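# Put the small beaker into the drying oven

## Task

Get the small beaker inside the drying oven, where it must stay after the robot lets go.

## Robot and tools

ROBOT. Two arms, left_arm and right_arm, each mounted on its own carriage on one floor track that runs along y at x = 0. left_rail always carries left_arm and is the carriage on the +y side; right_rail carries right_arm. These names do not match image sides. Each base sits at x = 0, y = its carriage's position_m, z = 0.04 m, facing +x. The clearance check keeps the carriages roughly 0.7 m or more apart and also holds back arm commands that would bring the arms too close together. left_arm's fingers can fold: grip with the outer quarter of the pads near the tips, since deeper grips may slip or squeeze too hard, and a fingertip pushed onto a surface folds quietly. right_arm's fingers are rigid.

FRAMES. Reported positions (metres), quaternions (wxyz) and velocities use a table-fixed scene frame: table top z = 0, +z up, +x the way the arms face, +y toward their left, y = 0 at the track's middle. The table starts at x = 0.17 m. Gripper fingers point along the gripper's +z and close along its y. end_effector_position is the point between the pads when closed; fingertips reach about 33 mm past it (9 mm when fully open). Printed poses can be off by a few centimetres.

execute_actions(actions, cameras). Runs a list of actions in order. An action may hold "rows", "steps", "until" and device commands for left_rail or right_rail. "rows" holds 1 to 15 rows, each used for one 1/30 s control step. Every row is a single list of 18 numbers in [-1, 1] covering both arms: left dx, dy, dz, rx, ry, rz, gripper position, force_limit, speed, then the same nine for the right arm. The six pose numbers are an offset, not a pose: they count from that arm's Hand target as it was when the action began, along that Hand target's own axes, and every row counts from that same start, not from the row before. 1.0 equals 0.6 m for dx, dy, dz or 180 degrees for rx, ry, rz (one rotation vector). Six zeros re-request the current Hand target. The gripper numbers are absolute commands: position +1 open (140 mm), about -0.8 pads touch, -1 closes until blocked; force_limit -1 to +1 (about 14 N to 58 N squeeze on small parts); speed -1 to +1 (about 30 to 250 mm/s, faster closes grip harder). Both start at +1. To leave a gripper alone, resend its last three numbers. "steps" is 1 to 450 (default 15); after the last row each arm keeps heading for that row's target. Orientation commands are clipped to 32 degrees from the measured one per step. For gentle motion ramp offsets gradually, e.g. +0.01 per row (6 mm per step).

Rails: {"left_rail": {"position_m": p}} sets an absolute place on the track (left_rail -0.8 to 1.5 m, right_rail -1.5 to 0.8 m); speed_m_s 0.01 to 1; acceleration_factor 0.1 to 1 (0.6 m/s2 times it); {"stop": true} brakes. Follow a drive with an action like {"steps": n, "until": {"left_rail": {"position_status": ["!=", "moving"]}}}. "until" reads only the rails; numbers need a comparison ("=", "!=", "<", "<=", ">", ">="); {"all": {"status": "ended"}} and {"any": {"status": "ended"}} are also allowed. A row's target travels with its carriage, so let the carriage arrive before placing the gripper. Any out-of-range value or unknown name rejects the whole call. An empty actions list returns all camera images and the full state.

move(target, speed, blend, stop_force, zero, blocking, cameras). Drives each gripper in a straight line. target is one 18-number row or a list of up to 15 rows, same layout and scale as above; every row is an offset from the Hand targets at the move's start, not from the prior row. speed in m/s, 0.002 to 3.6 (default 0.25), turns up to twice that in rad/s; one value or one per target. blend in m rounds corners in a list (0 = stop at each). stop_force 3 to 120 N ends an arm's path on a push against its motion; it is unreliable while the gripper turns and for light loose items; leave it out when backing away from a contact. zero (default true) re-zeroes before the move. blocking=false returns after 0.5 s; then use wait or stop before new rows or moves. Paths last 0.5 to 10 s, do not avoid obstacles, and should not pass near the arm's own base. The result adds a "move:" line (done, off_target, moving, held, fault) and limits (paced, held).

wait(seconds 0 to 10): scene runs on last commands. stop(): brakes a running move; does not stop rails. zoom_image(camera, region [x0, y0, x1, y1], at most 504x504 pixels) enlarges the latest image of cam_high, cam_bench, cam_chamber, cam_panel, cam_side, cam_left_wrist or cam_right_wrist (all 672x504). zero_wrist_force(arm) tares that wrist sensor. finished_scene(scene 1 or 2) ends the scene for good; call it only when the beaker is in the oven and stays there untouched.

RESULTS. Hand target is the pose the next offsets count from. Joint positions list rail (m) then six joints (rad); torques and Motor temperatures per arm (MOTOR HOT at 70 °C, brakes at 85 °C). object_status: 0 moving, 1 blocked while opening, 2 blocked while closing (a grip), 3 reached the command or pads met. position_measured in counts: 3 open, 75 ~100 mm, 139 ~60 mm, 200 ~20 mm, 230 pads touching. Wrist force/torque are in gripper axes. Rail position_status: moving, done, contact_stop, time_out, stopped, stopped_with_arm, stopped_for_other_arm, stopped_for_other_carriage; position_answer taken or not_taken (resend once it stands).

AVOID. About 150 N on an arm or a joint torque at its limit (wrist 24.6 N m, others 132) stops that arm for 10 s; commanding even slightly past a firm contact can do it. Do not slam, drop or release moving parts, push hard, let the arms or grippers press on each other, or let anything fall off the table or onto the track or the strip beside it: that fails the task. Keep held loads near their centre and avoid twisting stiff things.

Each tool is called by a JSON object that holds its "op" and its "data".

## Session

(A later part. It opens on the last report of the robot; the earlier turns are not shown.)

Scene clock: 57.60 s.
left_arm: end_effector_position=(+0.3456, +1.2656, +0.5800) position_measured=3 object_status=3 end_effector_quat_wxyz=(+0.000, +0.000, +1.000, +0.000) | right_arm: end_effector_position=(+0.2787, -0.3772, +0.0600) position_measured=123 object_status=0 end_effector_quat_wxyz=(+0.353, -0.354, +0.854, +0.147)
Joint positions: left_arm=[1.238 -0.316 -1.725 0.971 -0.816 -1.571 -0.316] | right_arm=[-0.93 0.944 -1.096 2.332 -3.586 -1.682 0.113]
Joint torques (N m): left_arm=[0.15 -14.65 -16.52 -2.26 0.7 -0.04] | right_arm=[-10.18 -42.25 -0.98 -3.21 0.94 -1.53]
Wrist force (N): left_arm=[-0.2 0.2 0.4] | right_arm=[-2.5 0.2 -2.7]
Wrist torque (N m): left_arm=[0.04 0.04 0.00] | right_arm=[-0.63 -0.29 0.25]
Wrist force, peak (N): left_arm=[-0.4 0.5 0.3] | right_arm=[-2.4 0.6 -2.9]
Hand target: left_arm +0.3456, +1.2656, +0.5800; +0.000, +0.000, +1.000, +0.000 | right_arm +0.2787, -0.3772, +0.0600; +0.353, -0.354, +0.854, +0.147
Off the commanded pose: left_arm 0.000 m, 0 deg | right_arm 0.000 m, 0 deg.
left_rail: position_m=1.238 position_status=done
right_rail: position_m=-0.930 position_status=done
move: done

{"op": "move", "data": {"target": [[0,0,0,0,0,0,1,1,1,-0.0589,0,-0.0589,0,0,0,-1,-0.6,-1],[0,0,0,0,0,0,1,1,1,-0.3651,-0.0755,-0.4009,0.0982,0,0.0982,-1,-0.6,-1]], "speed": [0.12, 0.28], "blend": [0.03, 0], "blocking": false}}

{"op": "execute_actions", "data": {"actions": [{"right_rail": {"position_m": -0.55}, "steps": 150, "until": {"right_rail": {"position_status": ["!=", "moving"]}}}]}}

{"op": "wait", "data": {"seconds": 2, "cameras": ["cam_right_wrist", "cam_side", "cam_chamber"]}}

Scene clock: 61.00 s.
left_arm: end_effector_position=(+0.3456, +1.2656, +0.5800) position_measured=3 object_status=3 end_effector_quat_wxyz=(+0.000, +0.000, +1.000, +0.000) | right_arm: end_effector_position=(+0.2792, -0.3775, +0.1022) position_measured=123 object_status=2 end_effector_quat_wxyz=(+0.355, -0.351, +0.854, +0.147) end_effector_velocity=(+0.006, -0.008, +0.153) end_effector_angular_velocity=(+0.019, -0.011, -0.103)
Joint positions: left_arm=[1.238 -0.316 -1.725 0.971 -0.816 -1.571 -0.316] | right_arm=[-0.93 0.945 -1.219 2.323 -3.457 -1.686 0.117]
Joint velocities: left_arm=[within noise] | right_arm=[0 0.031 -0.425 -0.06 0.475 -0.093 0.098]
Joint torques (N m): left_arm=[-0.16 -14.44 -16.88 -2.27 0.67 -0.02] | right_arm=[15.61 -51.12 -21.34 0.19 -3.66 1.94]
Wrist force (N): left_arm=[0.0 0.1 0.4] | right_arm=[3.0 -1.5 2.2]
Wrist torque (N m): left_arm=[0.03 0.00 0.00] | right_arm=[-0.45 -0.54 -0.08]
Wrist force, peak (N): left_arm=[-0.5 0.3 0.2] | right_arm=[3.5 -1.6 2.3]
Hand target: left_arm +0.3456, +1.2656, +0.5800; +0.000, +0.000, +1.000, +0.000 | right_arm +0.2800, -0.3798, +0.1262; +0.355, -0.342, +0.858, +0.142
Tool commands: left_gripper/position=+1.0 left_gripper/force_limit=+1.0 left_gripper/speed=+1.0 right_gripper/position=-1.0 right_gripper/force_limit=-0.6 right_gripper/speed=-1.0
Off the commanded pose: left_arm 0.000 m, 0 deg | right_arm 0.287 m, 25 deg.
left_rail: position_m=1.238 position_status=done
right_rail: position_m=-0.930 position_status=done
move: running; path passed 0 of 2 targets; blend cut to 0.025 m at target 1

Scene clock: 62.47 s.
left_arm: end_effector_position=(+0.3456, +1.2656, +0.5800) position_measured=3 object_status=3 end_effector_quat_wxyz=(+0.000, +0.000, +1.000, +0.000) | right_arm: end_effector_position=(+0.3001, -0.0476, +0.3848) position_measured=123 object_status=2 end_effector_quat_wxyz=(+0.377, -0.161, +0.910, +0.067) end_effector_velocity=(+0.000, +0.095, +0.001) end_effector_angular_velocity=(-0.006, +0.006, -0.006)
Joint positions: left_arm=[1.238 -0.316 -1.725 0.971 -0.816 -1.571 -0.316] | right_arm=[-0.558 1.054 -1.663 1.872 -2.431 -2.046 0.541]
Joint velocities: left_arm=[within noise] | right_arm=[0.095 0.002 0.004 -0.013 0.021 -0.003 0.008]
Joint torques (N m): left_arm=[0.16 -14.79 -17 -2.31 0.85 -0.02] | right_arm=[11.43 -9.44 -32.9 -1.28 -3.55 1.47]
Wrist force (N): left_arm=[0.0 0.3 0.1] | right_arm=[2.1 -0.7 2.2]
Wrist torque (N m): left_arm=[0.06 0.00 0.01] | right_arm=[-0.32 -0.38 -0.05]
Wrist force, peak (N): left_arm=[0.0 0.1 0.6] | right_arm=[3.2 -3.1 1.9]
Hand target: left_arm +0.3456, +1.2656, +0.5800; +0.000, +0.000, +1.000, +0.000 | right_arm +0.3001, -0.0476, +0.3849; +0.377, -0.160, +0.910, +0.067
Tool commands: left_gripper/position=+1.0 left_gripper/force_limit=+1.0 left_gripper/speed=+1.0 right_gripper/position=-1.0 right_gripper/force_limit=-0.6 right_gripper/speed=-1.0
Off the commanded pose: left_arm 0.000 m, 0 deg | right_arm 0.000 m, 0 deg.
left_rail: position_m=1.238 position_status=done
right_rail: position_m=-0.558 position_m_goal=-0.550 position_status=moving position_answer=taken
earlier move: done; blend cut to 0.025 m at target 1

Scene clock: 64.47 s.
left_arm: end_effector_position=(+0.3456, +1.2656, +0.5800) position_measured=3 object_status=3 end_effector_quat_wxyz=(+0.000, +0.000, +1.000, +0.000) | right_arm: end_effector_position=(+0.3001, -0.0400, +0.3849) position_measured=123 object_status=2 end_effector_quat_wxyz=(+0.377, -0.160, +0.910, +0.067)
Joint positions: left_arm=[1.238 -0.316 -1.725 0.971 -0.816 -1.571 -0.316] | right_arm=[-0.55 1.054 -1.662 1.87 -2.429 -2.046 0.542]
Joint torques (N m): left_arm=[0.15 -14.71 -16.41 -2.15 0.87 -0.03] | right_arm=[11.25 -6.76 -33.35 -1.63 -3.42 1.3]
Wrist force (N): left_arm=[-0.2 0.2 0.3] | right_arm=[2.1 -1.6 2.0]
Wrist torque (N m): left_arm=[0.03 0.05 0.00] | right_arm=[-0.46 -0.38 -0.05]
Wrist force, peak (N): left_arm=[0.0 0.2 0.6] | right_arm=[2.6 -1.8 1.9]
Hand target: left_arm +0.3456, +1.2656, +0.5800; +0.000, +0.000, +1.000, +0.000 | right_arm +0.3001, -0.0400, +0.3849; +0.377, -0.160, +0.910, +0.067
Tool commands: left_gripper/position=+1.0 left_gripper/force_limit=+1.0 left_gripper/speed=+1.0 right_gripper/position=-1.0 right_gripper/force_limit=-0.6 right_gripper/speed=-1.0
Off the commanded pose: left_arm 0.000 m, 0 deg | right_arm 0.000 m, 0 deg.
left_rail: position_m=1.238 position_status=done
right_rail: position_m=-0.550 position_status=done
wait: 2.00 s
Images, in order (width x height): cam_chamber 672x504, cam_side 672x504, cam_right_wrist 672x504.

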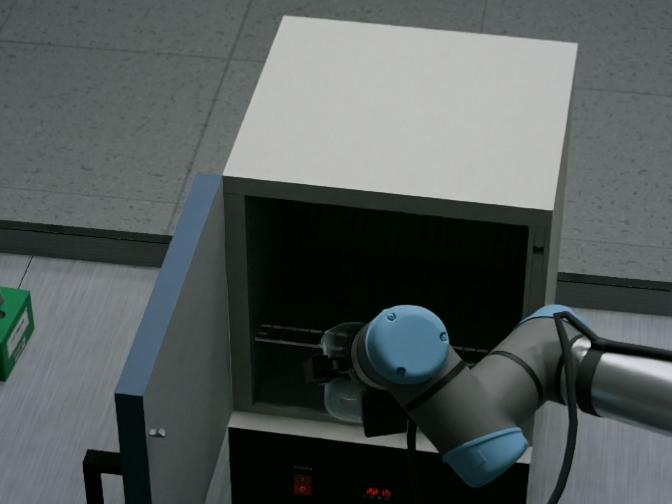

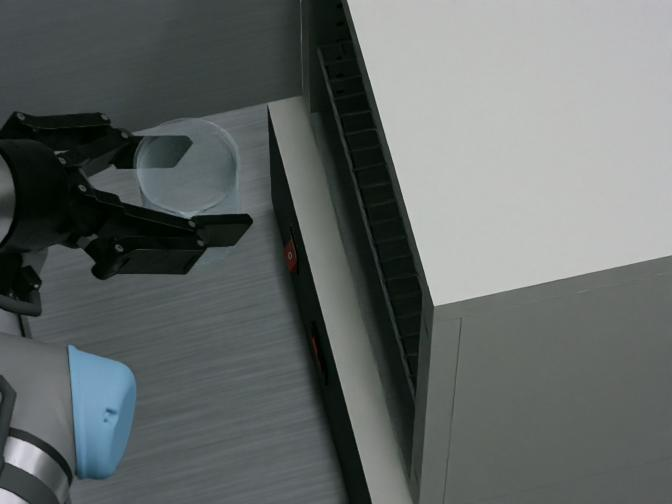

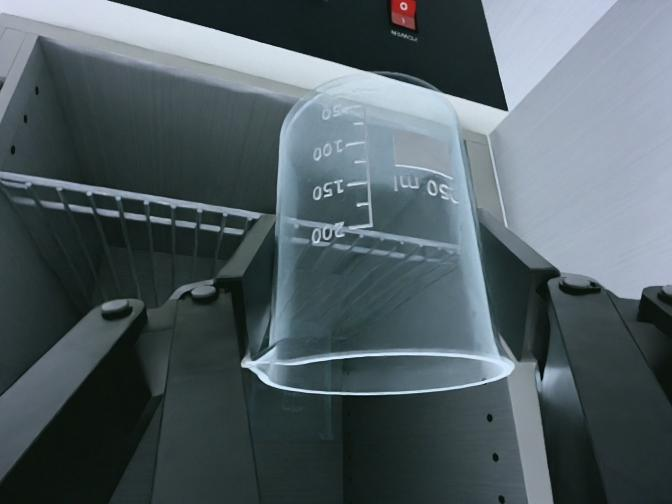

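{"op": "move", "data": {"target": [0,0,0,0,0,0,1,1,1,-0.2274,-0.1205,0.2273,0,0,0,-1,-0.6,-1], "speed": 0.12, "stop_force": 18}}

{"op": "move", "data": {"target": [0,0,0,0,0,0,1,1,1,0.0413,0,0.0413,0,0,0,-1,-0.6,-1], "speed": 0.03, "stop_force": 5, "cameras": ["cam_right_wrist", "cam_side", "cam_chamber"]}}

Scene clock: 72.07 s.
left_arm: end_effector_position=(+0.3456, +1.2656, +0.5800) position_measured=3 object_status=3 end_effector_quat_wxyz=(+0.000, +0.000, +1.000, +0.000) | right_arm: end_effector_position=(+0.5060, -0.0419, +0.3849) position_measured=123 object_status=2 end_effector_quat_wxyz=(+0.377, -0.160, +0.910, +0.067)
Joint positions: left_arm=[1.238 -0.316 -1.725 0.971 -0.816 -1.571 -0.316] | right_arm=[-0.55 0.71 -1.444 1.668 -2.547 -1.822 0.261]
Joint torques (N m): left_arm=[0.62 -14.51 -16.01 -2.11 0.88 -0.13] | right_arm=[-9.44 -23.73 -25.69 -4.33 0.79 -0.63]
Wrist force (N): left_arm=[0.1 0.5 0.3] | right_arm=[19.7 -1.1 -10.3]
Wrist torque (N m): left_arm=[0.11 -0.01 0.00] | right_arm=[-0.15 -3.92 0.30]
Wrist force, peak (N): left_arm=[-0.4 0.5 0.3] | right_arm=[19.9 -1.0 -10.5]
Hand target: left_arm +0.3456, +1.2656, +0.5800; +0.000, +0.000, +1.000, +0.000 | right_arm +0.5060, -0.0419, +0.3849; +0.377, -0.160, +0.910, +0.067
Off the commanded pose: left_arm 0.000 m, 0 deg | right_arm 0.000 m, 0 deg.
left_rail: position_m=1.238 position_status=done
right_rail: position_m=-0.550 position_status=done
move: contact (right_arm)

Scene clock: 73.47 s.
left_arm: end_effector_position=(+0.3456, +1.2656, +0.5800) position_measured=3 object_status=3 end_effector_quat_wxyz=(+0.000, +0.000, +1.000, +0.000) | right_arm: end_effector_position=(+0.5060, -0.0419, +0.3848) position_measured=123 object_status=2 end_effector_quat_wxyz=(+0.377, -0.160, +0.910, +0.067)
Joint positions: left_arm=[1.238 -0.316 -1.725 0.971 -0.816 -1.571 -0.316] | right_arm=[-0.55 0.71 -1.444 1.668 -2.547 -1.822 0.261]
Joint torques (N m): left_arm=[0.1 -14.74 -15.7 -2.11 1.02 -0.18] | right_arm=[-8.99 -41.73 -38.84 -4.07 0.27 0.01]
Wrist force (N): left_arm=[0.1 0.3 0.3] | right_arm=[23.8 1.5 -7.2]
Wrist torque (N m): left_arm=[0.06 -0.02 0.00] | right_arm=[0.22 -4.55 0.28]
Wrist force, peak (N): left_arm=[0.0 0.5 0.2] | right_arm=[24.0 0.1 -7.9]
Hand target: left_arm +0.3456, +1.2656, +0.5800; +0.000, +0.000, +1.000, +0.000 | right_arm +0.5060, -0.0419, +0.3848; +0.377, -0.160, +0.910, +0.067 (not the last commanded pose)
Off the commanded pose: left_arm 0.000 m, 0 deg | right_arm 0.035 m, 0 deg.
left_rail: position_m=1.238 position_status=done
right_rail: position_m=-0.550 position_status=done
move: contact (right_arm)
Images, in order (width x height): cam_chamber 672x504, cam_side 672x504, cam_right_wrist 672x504.

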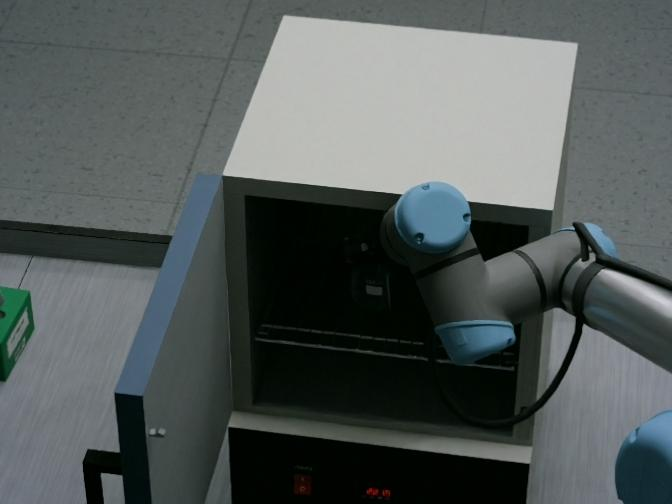

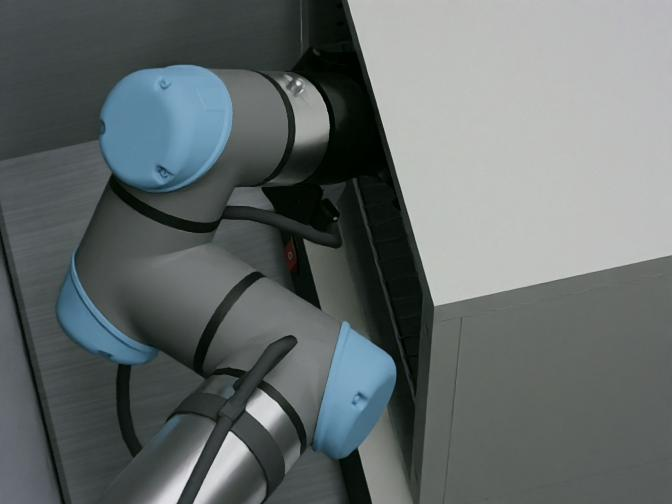

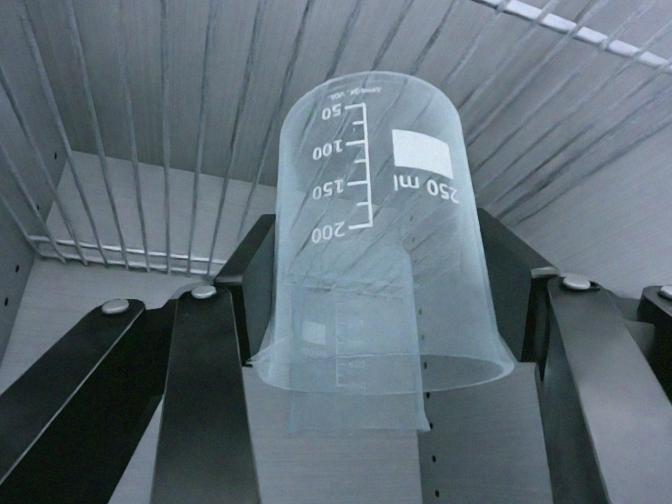

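{"op": "move", "data": {"target": [0,0,0,0,0,0,1,1,1,0.0055,0.0029,-0.0055,0,0,0,-1,-0.6,-1], "speed": 0.03}}

{"op": "move", "data": {"target": [0,0,0,0,0,0,1,1,1,0.0413,0,0.0413,0,0,0,-1,-0.6,-1], "speed": 0.03, "stop_force": 5, "cameras": ["cam_right_wrist", "cam_chamber"]}}

Scene clock: 74.80 s.
left_arm: end_effector_position=(+0.3456, +1.2656, +0.5800) position_measured=3 object_status=3 end_effector_quat_wxyz=(+0.000, +0.000, +1.000, +0.000) | right_arm: end_effector_position=(+0.5012, -0.0419, +0.3848) position_measured=123 object_status=2 end_effector_quat_wxyz=(+0.377, -0.160, +0.910, +0.067)
Joint positions: left_arm=[1.238 -0.316 -1.725 0.971 -0.816 -1.571 -0.316] | right_arm=[-0.55 0.716 -1.45 1.675 -2.546 -1.827 0.265]
Joint torques (N m): left_arm=[0.36 -14.73 -16.32 -2.09 1.07 -0.11] | right_arm=[9.33 -47.71 -17.33 -1.88 -3.03 1.31]
Wrist force (N): left_arm=[0.0 0.0 0.3] | right_arm=[2.4 -1.6 1.9]
Wrist torque (N m): left_arm=[0.01 -0.01 0.00] | right_arm=[-0.45 -0.51 -0.06]
Wrist force, peak (N): left_arm=[0.2 0.2 0.5] | right_arm=[23.7 1.5 -7.2]
Hand target: left_arm +0.3456, +1.2656, +0.5800; +0.000, +0.000, +1.000, +0.000 | right_arm +0.5010, -0.0419, +0.3848; +0.377, -0.160, +0.910, +0.067
Off the commanded pose: left_arm 0.000 m, 0 deg | right_arm 0.000 m, 0 deg.
left_rail: position_m=1.238 position_status=done
right_rail: position_m=-0.550 position_status=done
move: done

Scene clock: 76.80 s.
left_arm: end_effector_position=(+0.3456, +1.2656, +0.5800) position_measured=3 object_status=3 end_effector_quat_wxyz=(+0.000, +0.000, +1.000, +0.000) | right_arm: end_effector_position=(+0.5010, -0.0418, +0.3619) position_measured=124 object_status=2 end_effector_quat_wxyz=(+0.377, -0.160, +0.910, +0.067)
Joint positions: left_arm=[1.238 -0.316 -1.725 0.971 -0.816 -1.571 -0.316] | right_arm=[-0.55 0.716 -1.437 1.72 -2.605 -1.827 0.266]
Joint torques (N m): left_arm=[-0.11 -15.2 -15.75 -1.82 1.02 -0.07] | right_arm=[-4.43 -47.48 -32.99 -1.88 1.79 -0.96]
Wrist force (N): left_arm=[0.0 -0.1 0.2] | right_arm=[2.7 -1.8 2.0]
Wrist torque (N m): left_arm=[-0.02 0.00 0.00] | right_arm=[-0.48 -0.57 -0.07]
Wrist force, peak (N): left_arm=[0.0 0.1 0.7] | right_arm=[-6.2 0.6 -6.6]
Hand target: left_arm +0.3456, +1.2656, +0.5800; +0.000, +0.000, +1.000, +0.000 | right_arm +0.5010, -0.0419, +0.3619; +0.377, -0.160, +0.910, +0.067 (not the last commanded pose)
Off the commanded pose: left_arm 0.000 m, 0 deg | right_arm 0.012 m, 0 deg.
left_rail: position_m=1.238 position_status=done
right_rail: position_m=-0.550 position_status=done
move: contact (right_arm)
Images, in order (width x height): cam_chamber 672x504, cam_right_wrist 672x504.

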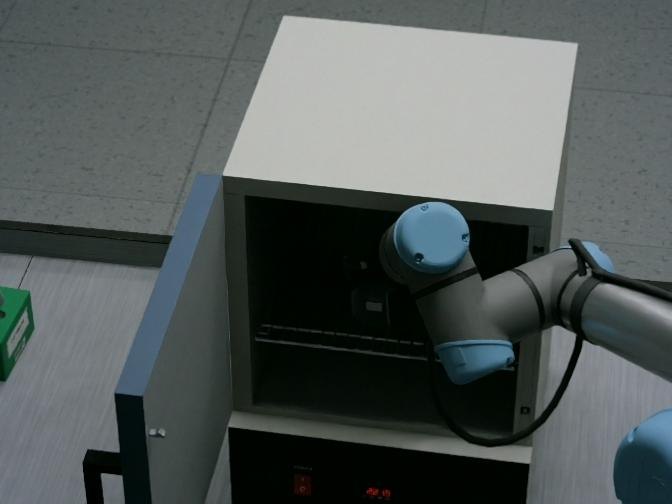

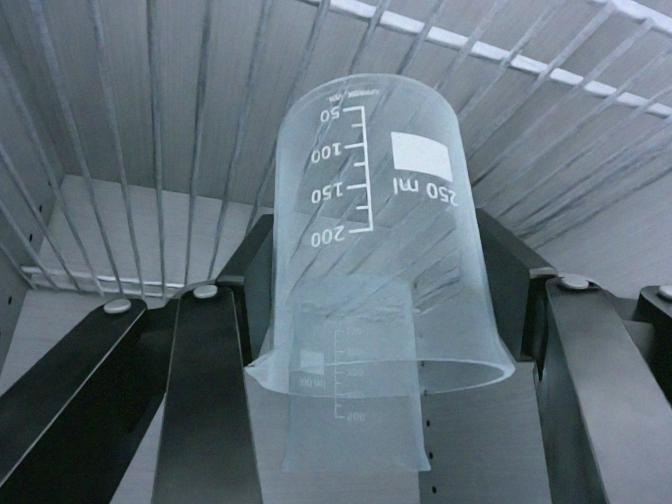

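{"op": "execute_actions", "data": {"actions": [{"rows": [[0,0,0,0,0,0,1,1,1,0,0,0,0,0,0,0.3,-0.6,-1]], "steps": 30}]}}

{"op": "move", "data": {"target": [0,0,0,0,0,0,1,1,1,0,0,-0.35,0,0,0,0.5,-0.6,-0.5], "speed": 0.2, "cameras": ["cam_right_wrist", "cam_chamber", "cam_side"]}}

Scene clock: 78.97 s.
left_arm: end_effector_position=(+0.3456, +1.2656, +0.5800) position_measured=3 object_status=3 end_effector_quat_wxyz=(+0.000, +0.000, +1.000, +0.000) | right_arm: end_effector_position=(+0.5010, -0.0419, +0.3619) position_measured=91 object_status=3 end_effector_quat_wxyz=(+0.377, -0.160, +0.910, +0.067)
Joint positions: left_arm=[1.238 -0.316 -1.725 0.971 -0.816 -1.571 -0.316] | right_arm=[-0.55 0.716 -1.437 1.72 -2.605 -1.827 0.266]
Joint torques (N m): left_arm=[-0.19 -15.43 -15.49 -1.93 1.08 -0.1] | right_arm=[-8.62 -43.83 -27.82 -1.58 2.32 -1.73]
Wrist force (N): left_arm=[0.2 0.3 0.2] | right_arm=[1.8 -1.6 1.3]
Wrist torque (N m): left_arm=[0.05 -0.04 0.00] | right_arm=[-0.45 -0.52 -0.07]
Wrist force, peak (N): left_arm=[-0.3 0.2 0.4] | right_arm=[2.7 -1.7 2.1]
Hand target: left_arm +0.3456, +1.2656, +0.5800; +0.000, +0.000, +1.000, +0.000 | right_arm +0.5010, -0.0419, +0.3619; +0.377, -0.160, +0.910, +0.067
Off the commanded pose: left_arm 0.000 m, 0 deg | right_arm 0.000 m, 0 deg.
left_rail: position_m=1.238 position_status=done
right_rail: position_m=-0.550 position_status=done

Scene clock: 80.67 s.
left_arm: end_effector_position=(+0.3456, +1.2656, +0.5800) position_measured=3 object_status=3 end_effector_quat_wxyz=(+0.000, +0.000, +1.000, +0.000) | right_arm: end_effector_position=(+0.3616, -0.0927, +0.5104) position_measured=66 object_status=3 end_effector_quat_wxyz=(+0.377, -0.160, +0.910, +0.067)
Joint positions: left_arm=[1.238 -0.316 -1.725 0.971 -0.816 -1.571 -0.316] | right_arm=[-0.55 0.856 -1.747 1.635 -2.176 -1.921 0.374]
Joint torques (N m): left_arm=[-0.29 -14.89 -15.73 -1.94 1.13 -0.16] | right_arm=[11 -31.54 -34.98 -1.59 -2.59 1.36]
Wrist force (N): left_arm=[-0.1 0.1 0.1] | right_arm=[1.6 -1.8 1.7]
Wrist torque (N m): left_arm=[0.02 0.02 0.00] | right_arm=[-0.51 -0.50 0.00]
Wrist force, peak (N): left_arm=[-0.2 0.6 0.5] | right_arm=[1.8 -2.0 2.9]
Hand target: left_arm +0.3456, +1.2656, +0.5800; +0.000, +0.000, +1.000, +0.000 | right_arm +0.3616, -0.0927, +0.5105; +0.377, -0.160, +0.910, +0.067
Off the commanded pose: left_arm 0.000 m, 0 deg | right_arm 0.000 m, 0 deg.
left_rail: position_m=1.238 position_status=done
right_rail: position_m=-0.550 position_status=done
move: done
Images, in order (width x height): cam_chamber 672x504, cam_side 672x504, cam_right_wrist 672x504.

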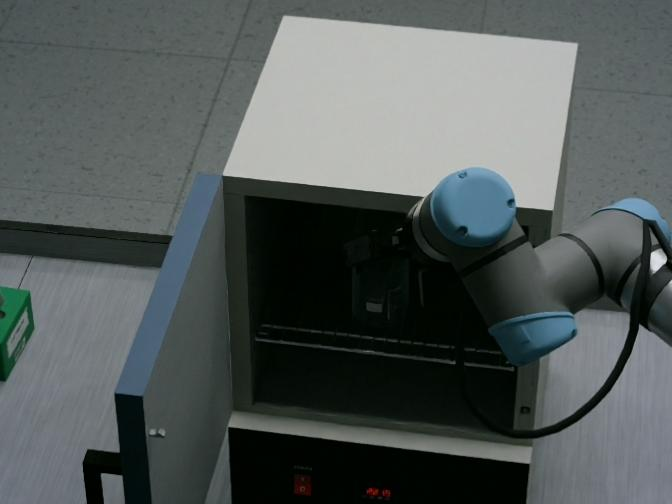

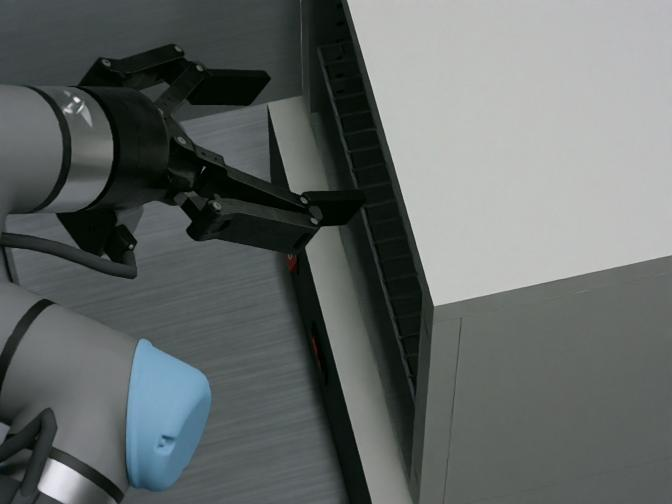

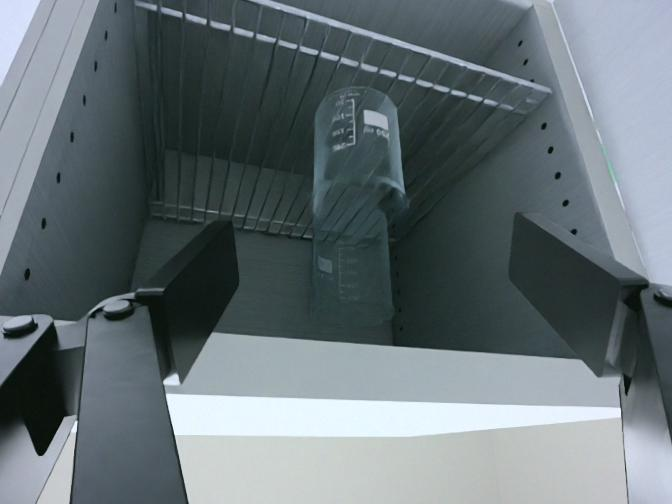

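{"op": "move", "data": {"target": [[0,0,0,0,0,0,1,1,1,-0.066,0.055,-0.1922,-0.0234,0.0547,-0.0405,-1,-1,0],[0,0,0,0,0,0,1,1,1,0.0978,0.2639,-0.3441,-0.0702,0.164,-0.1216,-1,-1,0]], "speed": [0.25, 0.25], "blend": [0.04, 0], "blocking": false}}

{"op": "execute_actions", "data": {"actions": [{"right_rail": {"position_m": -0.30}, "steps": 150, "until": {"right_rail": {"position_status": ["!=", "moving"]}}}]}}

{"op": "wait", "data": {"seconds": 3, "cameras": ["cam_high", "cam_chamber", "cam_right_wrist"]}}

Scene clock: 85.60 s.
left_arm: end_effector_position=(+0.3456, +1.2656, +0.5800) position_measured=3 object_status=3 end_effector_quat_wxyz=(+0.000, +0.000, +1.000, +0.000) | right_arm: end_effector_position=(+0.3233, -0.0854, +0.5750) position_measured=162 object_status=0 end_effector_quat_wxyz=(+0.336, -0.208, +0.916, +0.069) end_effector_velocity=(-0.123, +0.024, +0.191) end_effector_angular_velocity=(-0.159, +0.253, +0.284)
Joint positions: left_arm=[1.238 -0.316 -1.725 0.971 -0.816 -1.571 -0.316] | right_arm=[-0.55 0.883 -1.724 1.385 -1.878 -1.859 0.34]
Joint velocities: left_arm=[within noise] | right_arm=[0 0.095 0.171 -0.873 0.957 0.189 -0.098]
Joint torques (N m): left_arm=[-0.25 -15.16 -15.67 -1.81 1.2 -0.05] | right_arm=[14.41 -0.62 -35.95 2.39 3.25 -1.74]
Wrist force (N): left_arm=[-0.2 0.3 0.2] | right_arm=[1.2 -2.2 0.7]
Wrist torque (N m): left_arm=[0.06 0.05 0.00] | right_arm=[-0.56 -0.32 0.14]
Wrist force, peak (N): left_arm=[0.0 0.6 0.5] | right_arm=[2.7 -2.2 3.3]
Hand target: left_arm +0.3456, +1.2656, +0.5800; +0.000, +0.000, +1.000, +0.000 | right_arm +0.3068, -0.0808, +0.6031; +0.305, -0.228, +0.923, +0.062
Tool commands: left_gripper/position=+1.0 left_gripper/force_limit=+1.0 left_gripper/speed=+1.0 right_gripper/position=-1.0 right_gripper/force_limit=-1.0 right_gripper/speed=+0.0
Off the commanded pose: left_arm 0.000 m, 0 deg | right_arm 0.211 m, 32 deg.
left_rail: position_m=1.238 position_status=done
right_rail: position_m=-0.550 position_status=done
move: running; path passed 0 of 2 targets

Scene clock: 86.97 s.
left_arm: end_effector_position=(+0.3456, +1.2656, +0.5800) position_measured=3 object_status=3 end_effector_quat_wxyz=(+0.000, +0.000, +1.000, +0.000) | right_arm: end_effector_position=(+0.1318, +0.2414, +0.6150) position_measured=233 object_status=3 end_effector_quat_wxyz=(+0.122, -0.379, +0.916, +0.051) end_effector_velocity=(-0.005, +0.004, +0.002) end_effector_angular_velocity=(-0.022, +0.016, +0.007)
Joint positions: left_arm=[1.238 -0.316 -1.725 0.971 -0.816 -1.571 -0.316] | right_arm=[-0.3 1.142 -1.349 0.577 -1.047 -1.662 0.346]
Joint velocities: left_arm=[within noise] | right_arm=[0.001 0.008 0.049 -0.088 0.067 0.005 0.003]
Joint torques (N m): left_arm=[-0.41 -15.48 -15.96 -1.74 1.24 0.03] | right_arm=[8.27 -14.56 -25.97 -0.96 2.55 1.55]
Wrist force (N): left_arm=[-0.2 0.2 0.2] | right_arm=[1.3 -1.5 0.7]
Wrist torque (N m): left_arm=[0.04 0.03 0.00] | right_arm=[-0.40 -0.29 -0.03]
Wrist force, peak (N): left_arm=[0.0 0.3 0.5] | right_arm=[1.2 -3.7 -0.4]
Hand target: left_arm +0.3456, +1.2656, +0.5800; +0.000, +0.000, +1.000, +0.000 | right_arm +0.1313, +0.2418, +0.6151; +0.120, -0.379, +0.916, +0.050
Tool commands: left_gripper/position=+1.0 left_gripper/force_limit=+1.0 left_gripper/speed=+1.0 right_gripper/position=-1.0 right_gripper/force_limit=-1.0 right_gripper/speed=+0.0
Off the commanded pose: left_arm 0.000 m, 0 deg | right_arm 0.001 m, 0 deg.
left_rail: position_m=1.238 position_status=done
right_rail: position_m=-0.300 position_status=done
earlier move: running

Scene clock: 87.10 s.
left_arm: end_effector_position=(+0.3456, +1.2656, +0.5800) position_measured=3 object_status=3 end_effector_quat_wxyz=(+0.000, +0.000, +1.000, +0.000) | right_arm: end_effector_position=(+0.1314, +0.2418, +0.6151) position_measured=233 object_status=3 end_effector_quat_wxyz=(+0.121, -0.379, +0.916, +0.050) end_effector_velocity=(-0.002, +0.002, +0.000) end_effector_angular_velocity=(-0.009, +0.006, +0.004)
Joint positions: left_arm=[1.238 -0.316 -1.725 0.971 -0.816 -1.571 -0.316] | right_arm=[-0.3 1.143 -1.345 0.57 -1.042 -1.661 0.347]
Joint velocities: left_arm=[within noise] | right_arm=[0 0.003 0.016 -0.027 0.022 0.002 0]
Joint torques (N m): left_arm=[-0.68 -15.19 -16.38 -1.99 1.14 -0.02] | right_arm=[8.37 -11.91 -28.38 -0.77 2.73 1.4]
Wrist force (N): left_arm=[-0.1 0.4 0.3] | right_arm=[1.4 -1.7 0.7]
Wrist torque (N m): left_arm=[0.09 0.01 0.00] | right_arm=[-0.44 -0.30 -0.02]
Wrist force, peak (N): left_arm=[-0.1 0.4 0.3] | right_arm=[1.4 -1.7 0.7]
Hand target: left_arm +0.3456, +1.2656, +0.5800; +0.000, +0.000, +1.000, +0.000 | right_arm +0.1313, +0.2419, +0.6151; +0.120, -0.379, +0.916, +0.050
Tool commands: left_gripper/position=+1.0 left_gripper/force_limit=+1.0 left_gripper/speed=+1.0 right_gripper/position=-1.0 right_gripper/force_limit=-1.0 right_gripper/speed=+0.0
Off the commanded pose: left_arm 0.000 m, 0 deg | right_arm 0.000 m, 0 deg.
left_rail: position_m=1.238 position_status=done
right_rail: position_m=-0.300 position_status=done
earlier move: done
wait: 0.13 of 3 s (the move ended)
Images, in order (width x height): cam_high 672x504, cam_chamber 672x504, cam_right_wrist 672x504.

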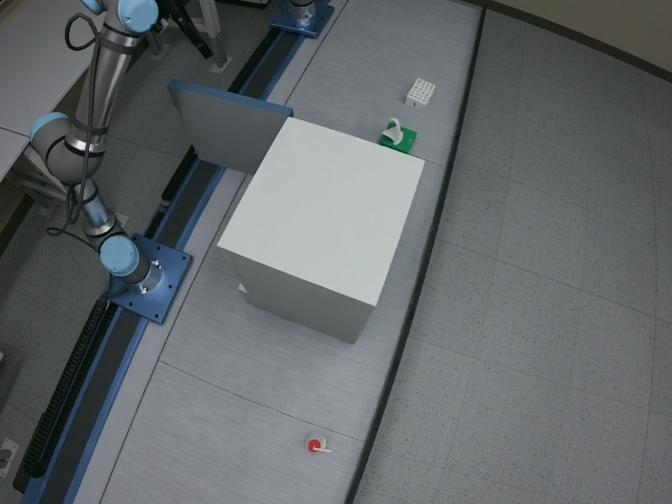

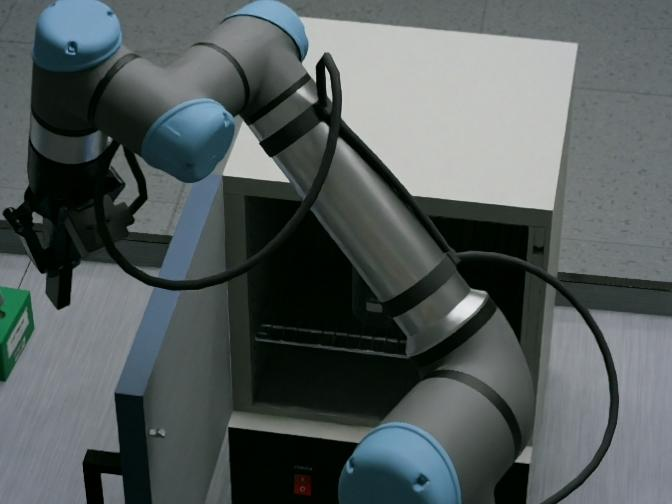

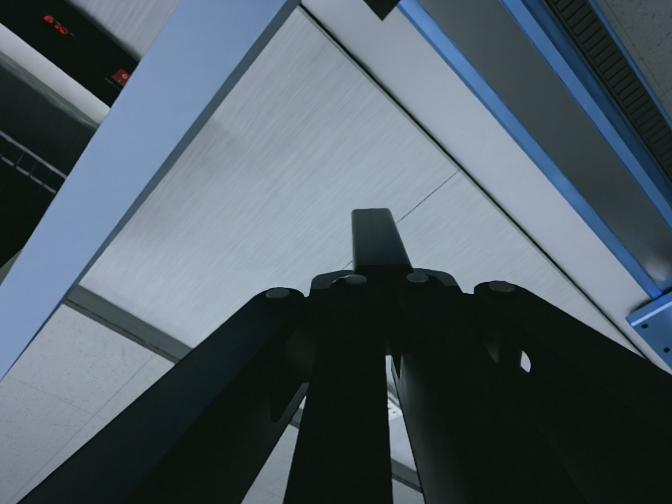

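{"op": "move", "data": {"target": [[0,0,0,0,0,0,1,1,1,0.0345,0,0.1288,0,0,0,-1,-1,0],[0,0,0,0,0,0,1,1,1,0.1346,-0.0779,0.102,0,0,0,-1,-1,0],[0,0,0,0,0,0,1,1,1,0.2514,-0.2141,0.0707,0.0216,0,0.0805,-1,-1,0],[0,0,0,0,0,0,1,1,1,0.3243,-0.3863,0.0511,0.0474,0,0.1771,-1,-1,0],[0,0,0,0,0,0,1,1,1,0.335,-0.5798,0.0483,0.0647,0,0.2415,-1,-1,0],[0,0,0,0,0,0,1,1,1,0.302,-0.7269,0.0571,0.0647,0,0.2415,-1,-1,0]], "speed": [0.15, 0.07, 0.13, 0.15, 0.14, 0.1], "blend": [0.02, 0.02, 0.03, 0.03, 0.03, 0], "cameras": ["cam_high", "cam_chamber", "cam_side"]}}

Scene clock: 93.60 s.
left_arm: end_effector_position=(+0.3456, +1.2656, +0.5800) position_measured=3 object_status=3 end_effector_quat_wxyz=(+0.000, +0.000, +1.000, +0.000) | right_arm: end_effector_position=(+0.3220, -0.1839, +0.5350) position_measured=233 object_status=3 end_effector_quat_wxyz=(+0.130, +0.000, +0.991, +0.000)
Joint positions: left_arm=[1.238 -0.316 -1.725 0.971 -0.816 -1.571 -0.316] | right_arm=[-0.3 -0.072 -2.021 1.411 -1.221 -1.552 -0.07]
Joint torques (N m): left_arm=[-0.59 -15.44 -15.98 -1.76 1.26 0.02] | right_arm=[-10.67 10.58 -28.69 -6.51 2.28 -1.74]
Wrist force (N): left_arm=[-0.1 0.3 0.3] | right_arm=[2.3 -0.8 0.4]
Wrist torque (N m): left_arm=[0.06 0.01 0.00] | right_arm=[-0.41 -0.35 0.14]
Wrist force, peak (N): left_arm=[0.0 0.6 0.5] | right_arm=[-5.0 1.8 3.1]
Hand target: left_arm +0.3456, +1.2656, +0.5800; +0.000, +0.000, +1.000, +0.000 | right_arm +0.3221, -0.1840, +0.5350; +0.130, +0.000, +0.991, +0.000
Off the commanded pose: left_arm 0.000 m, 0 deg | right_arm 0.000 m, 0 deg.
left_rail: position_m=1.238 position_status=done
right_rail: position_m=-0.300 position_status=done
move: done
Images, in order (width x height): cam_high 672x504, cam_chamber 672x504, cam_side 672x504.

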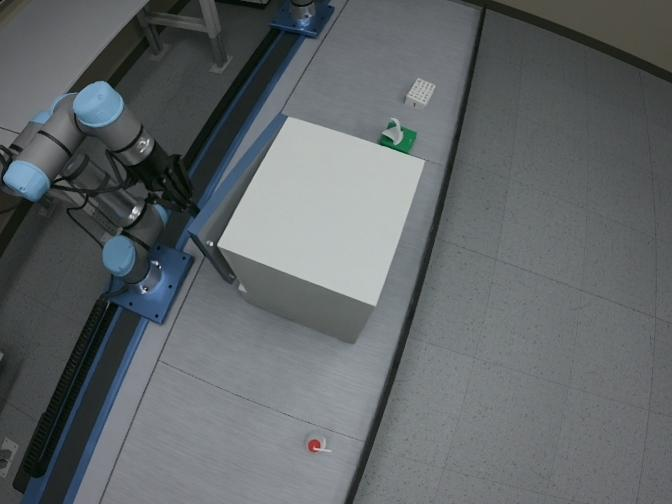

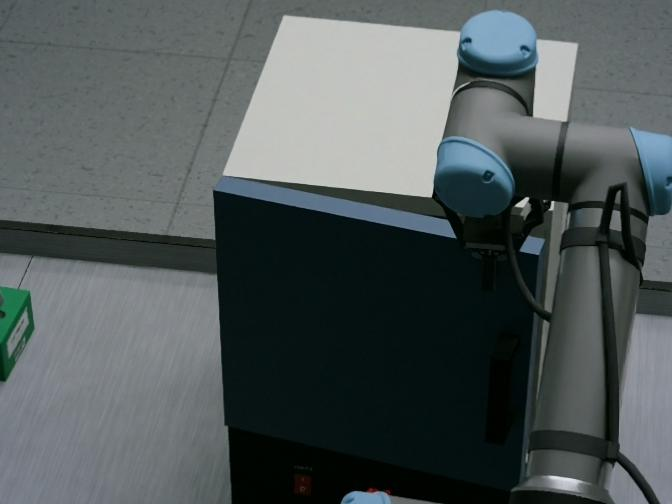

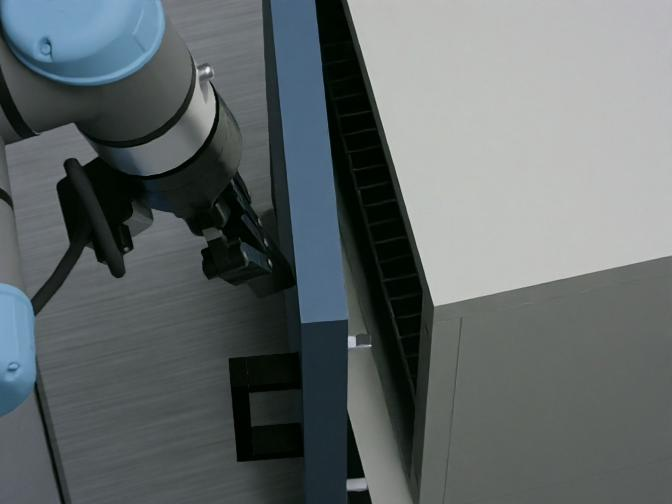

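{"op": "move", "data": {"target": [0,0,0,0,0,0,1,1,1,-0.0836,-0.02,0.0224,0,0,0,-1,-1,0], "speed": 0.06, "stop_force": 25}}

{"op": "move", "data": {"target": [0,0,0,0,0,0,1,1,1,-0.058,0,0.0155,0,0,0,-1,-1,0], "speed": 0.02, "stop_force": 45, "zero": false, "cameras": ["cam_side", "cam_chamber"]}}

Scene clock: 96.20 s.
left_arm: end_effector_position=(+0.3456, +1.2656, +0.5800) position_measured=3 object_status=3 end_effector_quat_wxyz=(+0.000, +0.000, +1.000, +0.000) | right_arm: end_effector_position=(+0.3622, -0.1932, +0.5349) position_measured=233 object_status=3 end_effector_quat_wxyz=(+0.130, +0.000, +0.991, +0.000)
Joint positions: left_arm=[1.238 -0.316 -1.725 0.971 -0.816 -1.571 -0.316] | right_arm=[-0.3 -0.096 -1.946 1.375 -1.26 -1.546 -0.093]
Joint torques (N m): left_arm=[-0.02 -15.84 -15.37 -1.75 1.35 -0.04] | right_arm=[10.2 -14.89 -12.33 -2.64 -1.02 1.44]
Wrist force (N): left_arm=[0.1 0.3 0.3] | right_arm=[9.3 -3.2 -5.9]
Wrist torque (N m): left_arm=[0.07 -0.01 0.00] | right_arm=[-0.32 -0.56 0.05]
Wrist force, peak (N): left_arm=[-0.1 0.5 0.2] | right_arm=[24.1 6.5 -13.6]
Hand target: left_arm +0.3456, +1.2656, +0.5800; +0.000, +0.000, +1.000, +0.000 | right_arm +0.3622, -0.1932, +0.5349; +0.130, +0.000, +0.991, +0.000 (not the last commanded pose)
Off the commanded pose: left_arm 0.000 m, 0 deg | right_arm 0.012 m, 0 deg.
left_rail: position_m=1.238 position_status=done
right_rail: position_m=-0.300 position_status=done
move: contact (right_arm)

Scene clock: 97.83 s.
left_arm: end_effector_position=(+0.3456, +1.2656, +0.5800) position_measured=3 object_status=3 end_effector_quat_wxyz=(+0.000, +0.000, +1.000, +0.000) | right_arm: end_effector_position=(+0.3707, -0.1933, +0.5349) position_measured=233 object_status=3 end_effector_quat_wxyz=(+0.130, +0.000, +0.992, +0.000)
Joint positions: left_arm=[1.238 -0.316 -1.725 0.971 -0.816 -1.571 -0.316] | right_arm=[-0.3 -0.093 -1.928 1.366 -1.267 -1.547 -0.09]
Joint torques (N m): left_arm=[0.79 -15.86 -15.12 -1.7 1.42 -0.03] | right_arm=[-14.42 -0.97 -6.79 -9.96 4.66 -1.86]
Wrist force (N): left_arm=[-0.2 0.3 0.3] | right_arm=[40.8 -5.1 -26.4]
Wrist torque (N m): left_arm=[0.06 0.02 0.00] | right_arm=[-0.25 -0.91 0.15]
Wrist force, peak (N): left_arm=[-0.1 0.5 0.5] | right_arm=[54.0 -6.5 -34.0]
Hand target: left_arm +0.3456, +1.2656, +0.5800; +0.000, +0.000, +1.000, +0.000 | right_arm +0.3707, -0.1933, +0.5349; +0.130, +0.000, +0.992, +0.000 (not the last commanded pose)
Off the commanded pose: left_arm 0.000 m, 0 deg | right_arm 0.028 m, 0 deg.
left_rail: position_m=1.238 position_status=done
right_rail: position_m=-0.300 position_status=done
move: contact (right_arm)
Images, in order (width x height): cam_chamber 672x504, cam_side 672x504.

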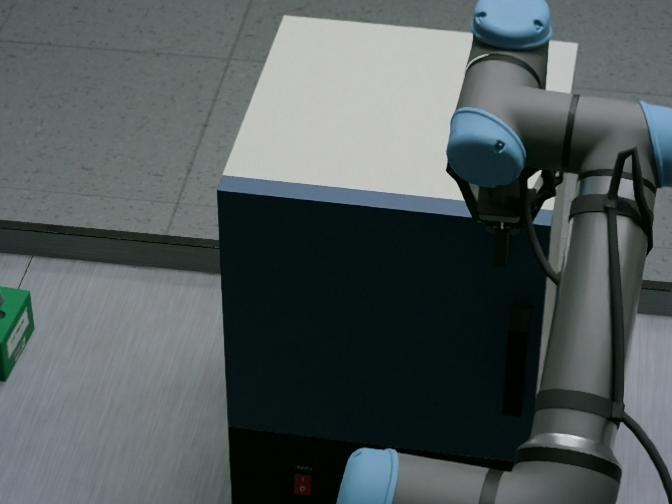

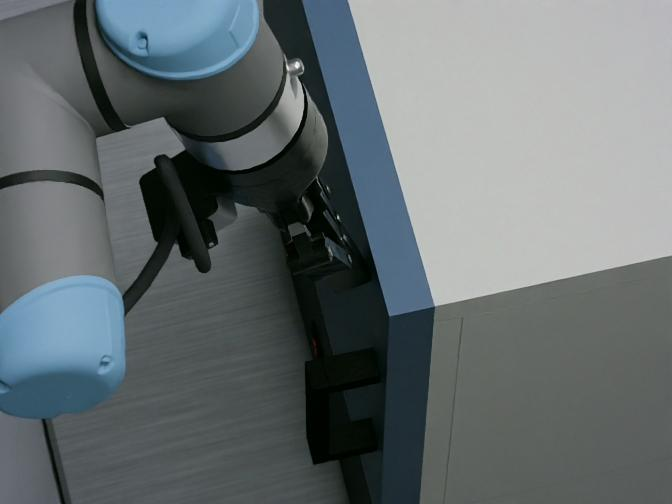

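{"op": "move", "data": {"target": [0,0,0,0,0,0,1,1,1,0.1288,0,-0.0345,0,0,0,-1,-1,0], "speed": 0.15, "cameras": ["cam_side", "cam_chamber", "cam_high"]}}

{"op": "zoom_image", "data": {"camera": "cam_side", "region": [280, 150, 480, 340]}}

Scene clock: 99.23 s.
left_arm: end_effector_position=(+0.3456, +1.2656, +0.5800) position_measured=3 object_status=3 end_effector_quat_wxyz=(+0.000, +0.000, +1.000, +0.000) | right_arm: end_effector_position=(+0.2908, -0.1932, +0.5349) position_measured=233 object_status=3 end_effector_quat_wxyz=(+0.130, +0.000, +0.992, +0.000)
Joint positions: left_arm=[1.238 -0.316 -1.725 0.971 -0.816 -1.571 -0.316] | right_arm=[-0.3 -0.131 -2.094 1.437 -1.173 -1.537 -0.126]
Joint torques (N m): left_arm=[0.04 -16.09 -15.76 -1.75 1.37 -0.19] | right_arm=[-9.9 -11.78 -12.66 -0.98 2.75 -1.5]
Wrist force (N): left_arm=[0.0 0.2 0.2] | right_arm=[2.1 -2.9 0.9]
Wrist torque (N m): left_arm=[0.05 0.01 0.00] | right_arm=[-0.66 -0.45 0.09]
Wrist force, peak (N): left_arm=[0.2 0.3 0.5] | right_arm=[41.1 -5.2 -26.5]
Hand target: left_arm +0.3456, +1.2656, +0.5800; +0.000, +0.000, +1.000, +0.000 | right_arm +0.2907, -0.1932, +0.5349; +0.130, +0.000, +0.992, +0.000
Off the commanded pose: left_arm 0.000 m, 0 deg | right_arm 0.000 m, 0 deg.
left_rail: position_m=1.238 position_status=done
right_rail: position_m=-0.300 position_status=done
move: done
Images, in order (width x height): cam_high 672x504, cam_chamber 672x504, cam_side 672x504.

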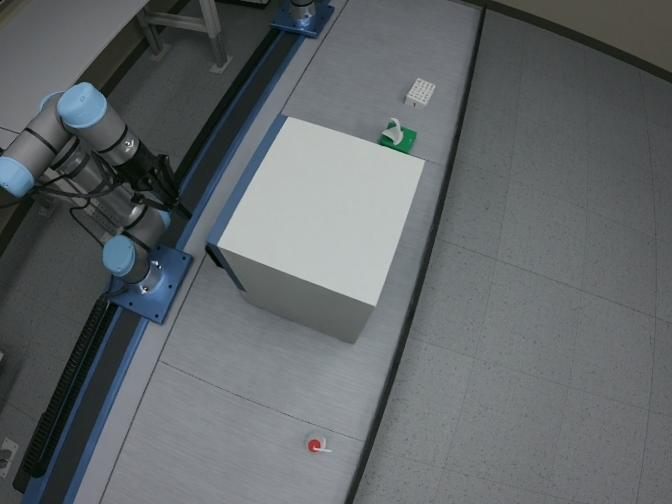

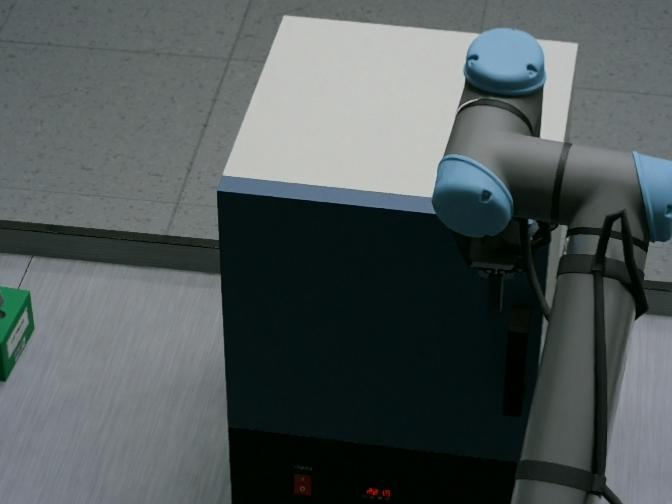

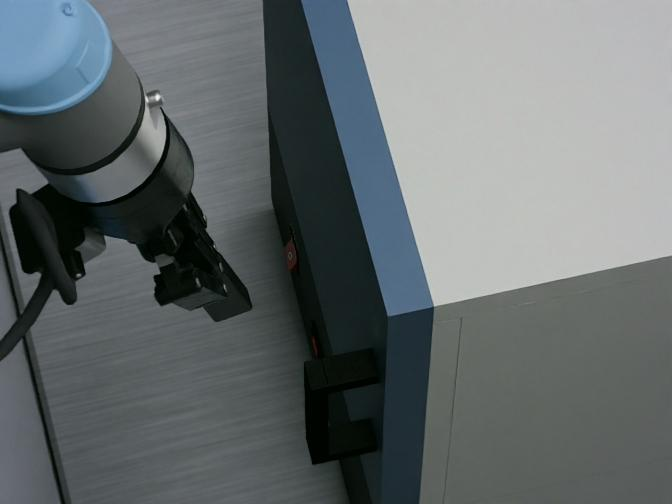

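Scaled by 2.520 from the camera's 672x504 image, which has a finer 960x720 frame.

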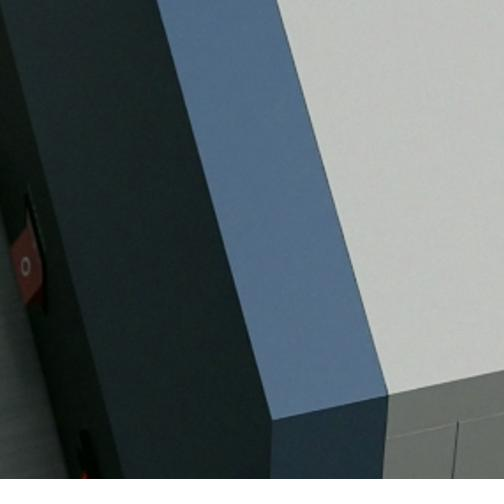

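{"op": "finished_scene", "data": {"scene": 2}}

The scene is finished: the task was done.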